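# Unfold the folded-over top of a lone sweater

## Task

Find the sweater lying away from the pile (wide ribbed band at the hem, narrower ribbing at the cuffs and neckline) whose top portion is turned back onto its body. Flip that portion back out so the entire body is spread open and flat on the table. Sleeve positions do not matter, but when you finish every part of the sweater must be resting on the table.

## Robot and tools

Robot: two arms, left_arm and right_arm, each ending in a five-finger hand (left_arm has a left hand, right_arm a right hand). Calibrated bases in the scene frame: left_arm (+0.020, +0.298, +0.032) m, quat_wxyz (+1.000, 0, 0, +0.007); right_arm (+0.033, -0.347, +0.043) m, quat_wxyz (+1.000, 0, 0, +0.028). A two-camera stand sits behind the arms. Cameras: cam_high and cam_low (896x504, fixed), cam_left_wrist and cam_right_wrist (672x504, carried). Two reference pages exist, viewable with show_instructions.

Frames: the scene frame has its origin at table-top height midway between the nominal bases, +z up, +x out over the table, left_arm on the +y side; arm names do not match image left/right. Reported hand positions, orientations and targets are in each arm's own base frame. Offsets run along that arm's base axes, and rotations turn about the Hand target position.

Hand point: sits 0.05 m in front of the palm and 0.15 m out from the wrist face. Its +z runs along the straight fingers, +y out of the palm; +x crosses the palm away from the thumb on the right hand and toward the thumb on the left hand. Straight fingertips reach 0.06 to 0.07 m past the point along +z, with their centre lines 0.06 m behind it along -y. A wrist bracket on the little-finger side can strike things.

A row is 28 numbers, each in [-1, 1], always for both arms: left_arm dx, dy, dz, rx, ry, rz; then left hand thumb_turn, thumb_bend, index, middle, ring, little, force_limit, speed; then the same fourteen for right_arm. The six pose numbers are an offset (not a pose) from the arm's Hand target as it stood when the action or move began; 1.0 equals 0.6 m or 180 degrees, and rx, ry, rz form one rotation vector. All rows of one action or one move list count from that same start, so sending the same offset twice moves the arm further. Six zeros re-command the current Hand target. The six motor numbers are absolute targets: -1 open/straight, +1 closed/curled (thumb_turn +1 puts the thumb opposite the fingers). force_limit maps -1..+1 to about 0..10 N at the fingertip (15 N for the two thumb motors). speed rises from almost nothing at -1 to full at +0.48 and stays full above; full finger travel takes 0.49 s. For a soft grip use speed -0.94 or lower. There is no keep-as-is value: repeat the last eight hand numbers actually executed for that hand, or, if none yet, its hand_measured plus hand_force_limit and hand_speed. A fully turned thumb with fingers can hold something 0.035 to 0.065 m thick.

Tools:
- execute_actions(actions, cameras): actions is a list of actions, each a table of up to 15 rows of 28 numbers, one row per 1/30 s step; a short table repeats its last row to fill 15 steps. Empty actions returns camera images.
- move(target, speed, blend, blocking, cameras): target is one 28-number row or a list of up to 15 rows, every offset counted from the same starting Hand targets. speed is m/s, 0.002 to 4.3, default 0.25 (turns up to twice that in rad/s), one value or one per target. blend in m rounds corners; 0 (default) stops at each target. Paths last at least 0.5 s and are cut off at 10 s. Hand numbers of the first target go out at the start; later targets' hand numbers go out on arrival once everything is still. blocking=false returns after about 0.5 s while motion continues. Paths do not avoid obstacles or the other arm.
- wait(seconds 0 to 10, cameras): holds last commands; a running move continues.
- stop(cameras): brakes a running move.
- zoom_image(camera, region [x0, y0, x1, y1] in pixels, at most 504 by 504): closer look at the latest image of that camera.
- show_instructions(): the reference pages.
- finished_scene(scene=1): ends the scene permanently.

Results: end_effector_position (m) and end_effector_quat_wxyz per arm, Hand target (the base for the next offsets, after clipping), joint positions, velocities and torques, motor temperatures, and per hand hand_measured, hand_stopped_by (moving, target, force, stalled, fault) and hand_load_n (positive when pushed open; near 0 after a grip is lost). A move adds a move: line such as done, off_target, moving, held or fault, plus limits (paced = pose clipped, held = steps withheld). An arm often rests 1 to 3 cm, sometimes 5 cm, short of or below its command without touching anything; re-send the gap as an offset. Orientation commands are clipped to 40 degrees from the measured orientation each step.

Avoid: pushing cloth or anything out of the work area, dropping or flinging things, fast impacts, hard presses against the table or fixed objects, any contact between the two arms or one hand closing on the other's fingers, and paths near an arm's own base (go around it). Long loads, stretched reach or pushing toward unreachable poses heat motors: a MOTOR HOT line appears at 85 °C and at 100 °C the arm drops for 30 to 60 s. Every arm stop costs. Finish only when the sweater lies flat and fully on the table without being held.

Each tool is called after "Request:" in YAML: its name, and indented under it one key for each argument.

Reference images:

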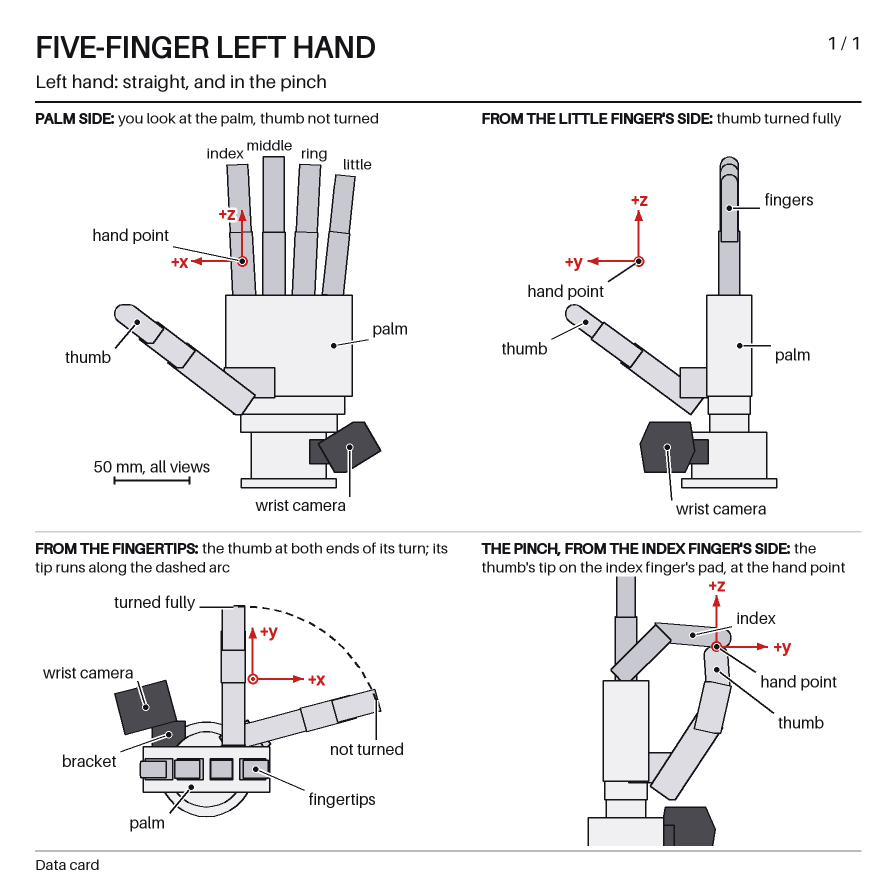

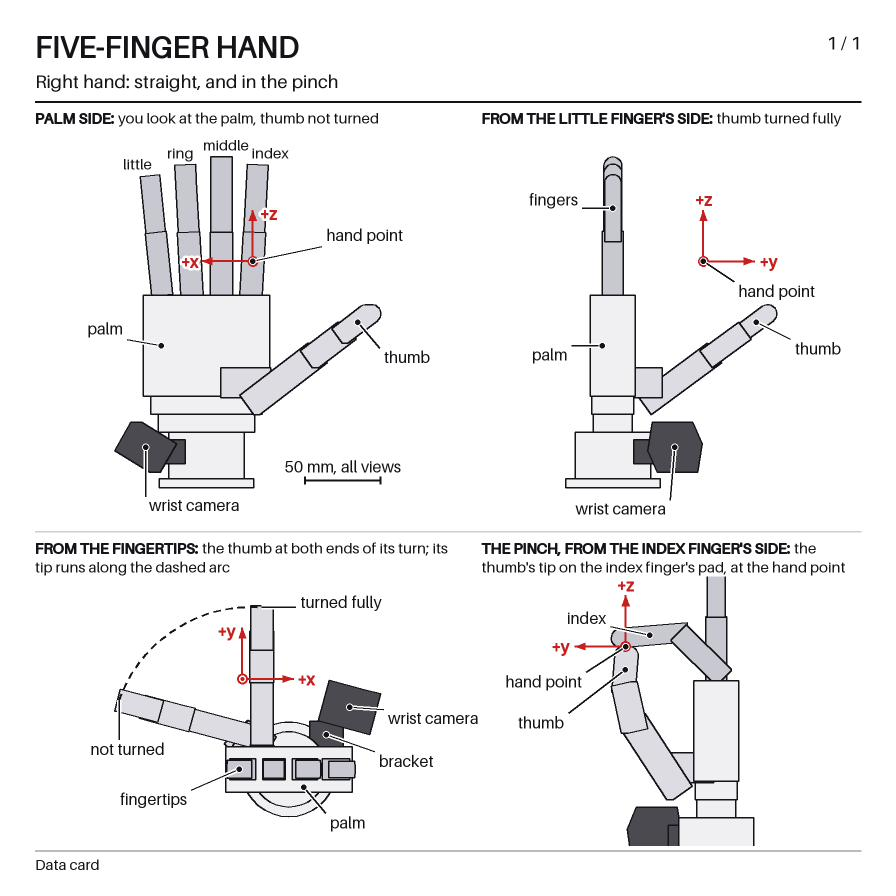

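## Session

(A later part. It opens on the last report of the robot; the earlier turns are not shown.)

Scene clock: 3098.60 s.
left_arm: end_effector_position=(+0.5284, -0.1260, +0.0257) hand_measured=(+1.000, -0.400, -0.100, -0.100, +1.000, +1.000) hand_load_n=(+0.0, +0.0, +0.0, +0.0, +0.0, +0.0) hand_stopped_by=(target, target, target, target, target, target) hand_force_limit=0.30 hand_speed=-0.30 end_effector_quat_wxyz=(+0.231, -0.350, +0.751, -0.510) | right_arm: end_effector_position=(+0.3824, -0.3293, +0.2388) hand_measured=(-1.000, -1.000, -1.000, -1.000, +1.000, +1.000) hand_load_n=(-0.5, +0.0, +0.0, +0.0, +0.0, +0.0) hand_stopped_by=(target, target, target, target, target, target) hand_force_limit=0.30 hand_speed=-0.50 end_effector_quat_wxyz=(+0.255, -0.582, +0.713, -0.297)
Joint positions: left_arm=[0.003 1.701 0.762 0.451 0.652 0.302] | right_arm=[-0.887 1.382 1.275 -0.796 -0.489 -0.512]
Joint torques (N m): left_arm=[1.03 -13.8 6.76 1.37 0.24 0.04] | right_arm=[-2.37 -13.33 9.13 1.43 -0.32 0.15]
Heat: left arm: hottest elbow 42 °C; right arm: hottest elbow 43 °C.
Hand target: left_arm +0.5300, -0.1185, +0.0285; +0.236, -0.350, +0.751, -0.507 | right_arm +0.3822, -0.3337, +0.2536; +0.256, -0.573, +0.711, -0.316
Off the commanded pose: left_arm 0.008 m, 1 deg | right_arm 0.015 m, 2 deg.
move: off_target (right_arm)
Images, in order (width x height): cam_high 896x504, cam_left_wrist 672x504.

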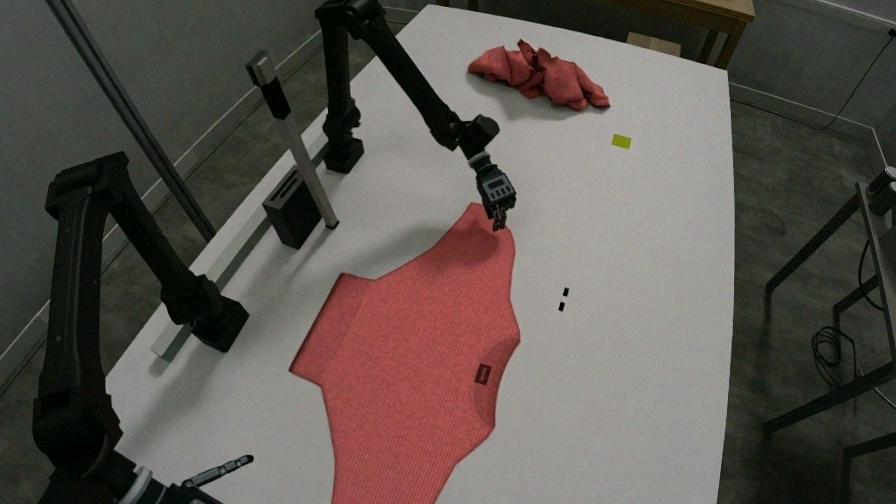

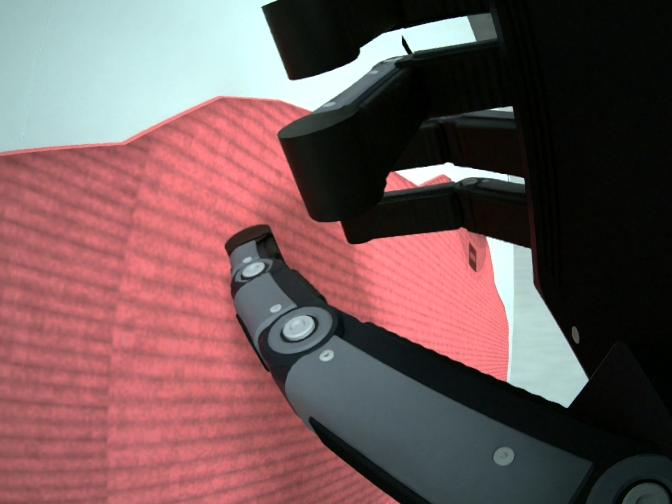

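Request:
move:
  target:
    - [-0.05, 0.1, 0.25, 0, 0, 0, 1, -0.4, -0.1, -0.1, 1, 1, 0.3, -0.3, 0, 0, 0, 0, 0, 0, -1, -1, -1, -1, 1, 1, 0.3, -0.5]
    - [-0.25, 0.45, 0.4, 0, 0, 0, 1, -0.4, -0.1, -0.1, 1, 1, 0.3, -0.3, 0, 0, 0, 0, 0, 0, -1, -1, -1, -1, 1, 1, 0.3, -0.5]
  speed: 0.2
  blend: 0.03
  cameras: ["cam_high", "cam_low", "cam_left_wrist", "cam_right_wrist"]

Scene clock: 3106.43 s.
left_arm: end_effector_position=(+0.3681, +0.1374, +0.2525) hand_measured=(+1.000, -0.400, -0.100, -0.100, +1.000, +1.000) hand_load_n=(+0.0, +0.0, +0.0, +0.0, +0.0, +0.5) hand_stopped_by=(target, target, target, target, target, target) hand_force_limit=0.30 hand_speed=-0.30 end_effector_quat_wxyz=(+0.220, -0.361, +0.747, -0.513) | right_arm: end_effector_position=(+0.3824, -0.3293, +0.2388) hand_measured=(-1.000, -1.000, -1.000, -1.000, +1.000, +1.000) hand_load_n=(+0.0, +0.0, +0.0, +0.0, +0.0, +0.0) hand_stopped_by=(target, target, target, target, target, target) hand_force_limit=0.30 hand_speed=-0.50 end_effector_quat_wxyz=(+0.255, -0.582, +0.713, -0.297)
Joint positions: left_arm=[0.778 1.307 1.147 -1.22 1.177 1.32] | right_arm=[-0.887 1.382 1.275 -0.796 -0.489 -0.512]
Joint torques (N m): left_arm=[0.5 -7.94 14.37 0.24 0.65 0.04] | right_arm=[-1.73 -13.16 9.21 1.55 -0.34 0.14]
Heat: left arm: hottest elbow 43 °C; right arm: hottest elbow 43 °C.
Hand target: left_arm +0.3799, +0.1516, +0.2686; +0.237, -0.350, +0.751, -0.507 | right_arm +0.3822, -0.3337, +0.2536; +0.256, -0.573, +0.711, -0.316
Off the commanded pose: left_arm 0.024 m, 2 deg | right_arm 0.015 m, 2 deg.
move: off_target (left_arm, right_arm)

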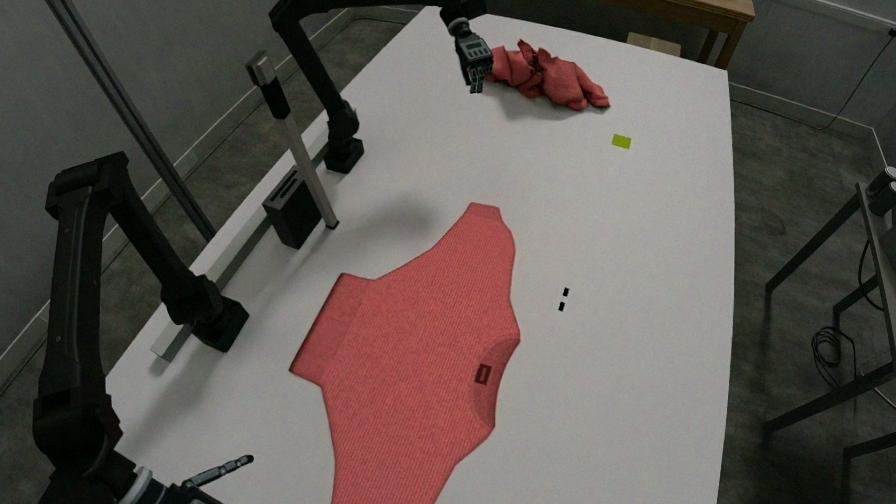

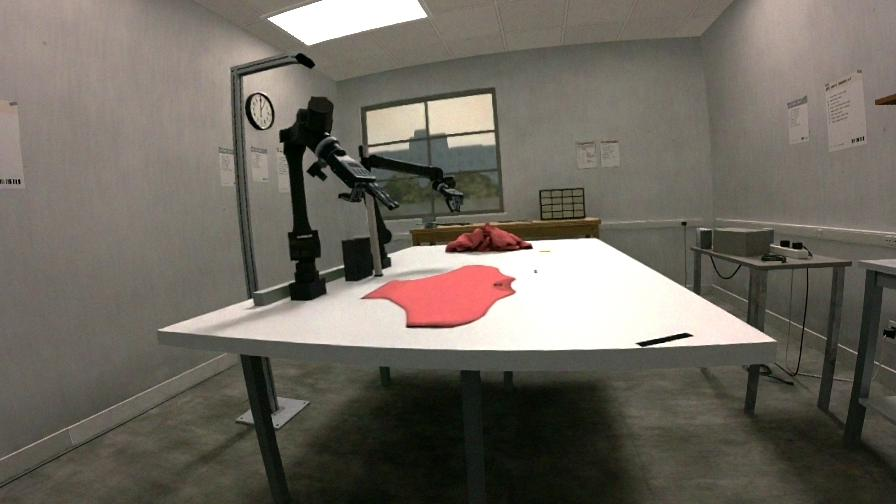

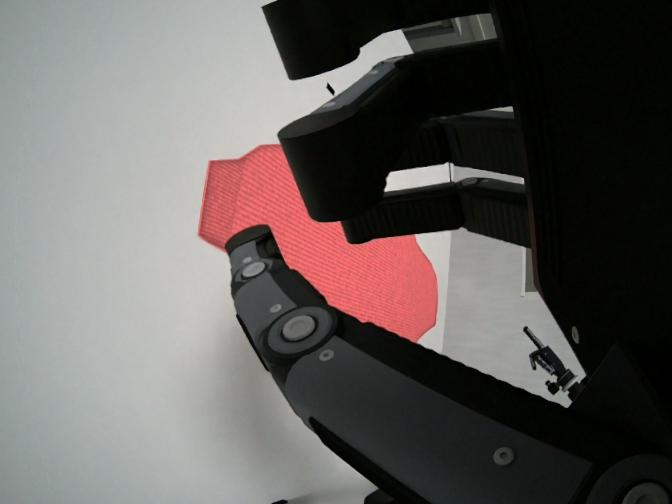

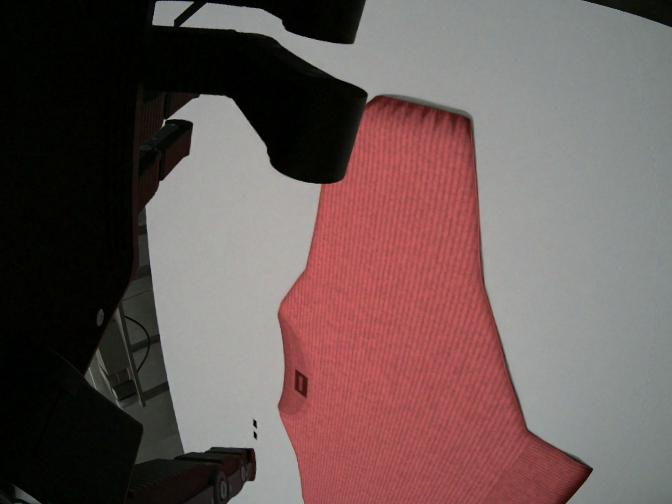

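Request:
zoom_image:
  camera: "cam_high"
  region: [250, 190, 560, 504]

Request:
zoom_image:
  camera: "cam_low"
  region: [330, 250, 550, 370]

Request:
zoom_image:
  camera: "cam_right_wrist"
  region: [250, 80, 610, 504]

Scaled by 1.605.

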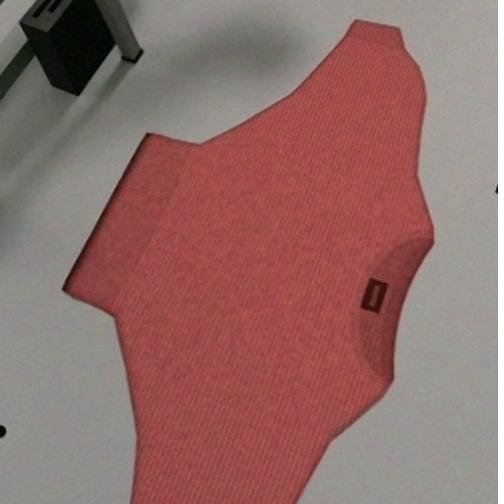

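Scaled by 2.291.

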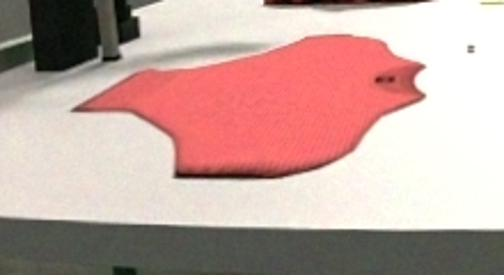

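Scaled by 1.189 from the camera's 672x504 image, which has a finer 960x720 frame.

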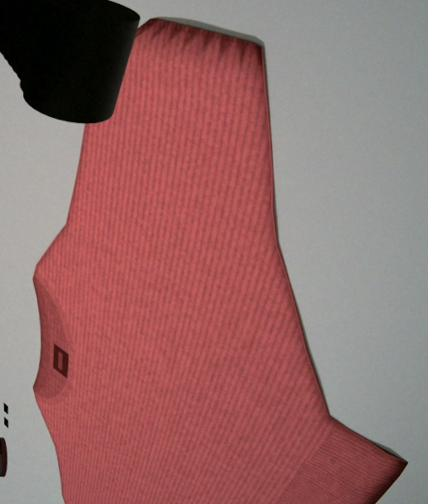

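Request:
finished_scene:
  scene: 1

The scene is finished: the task was done.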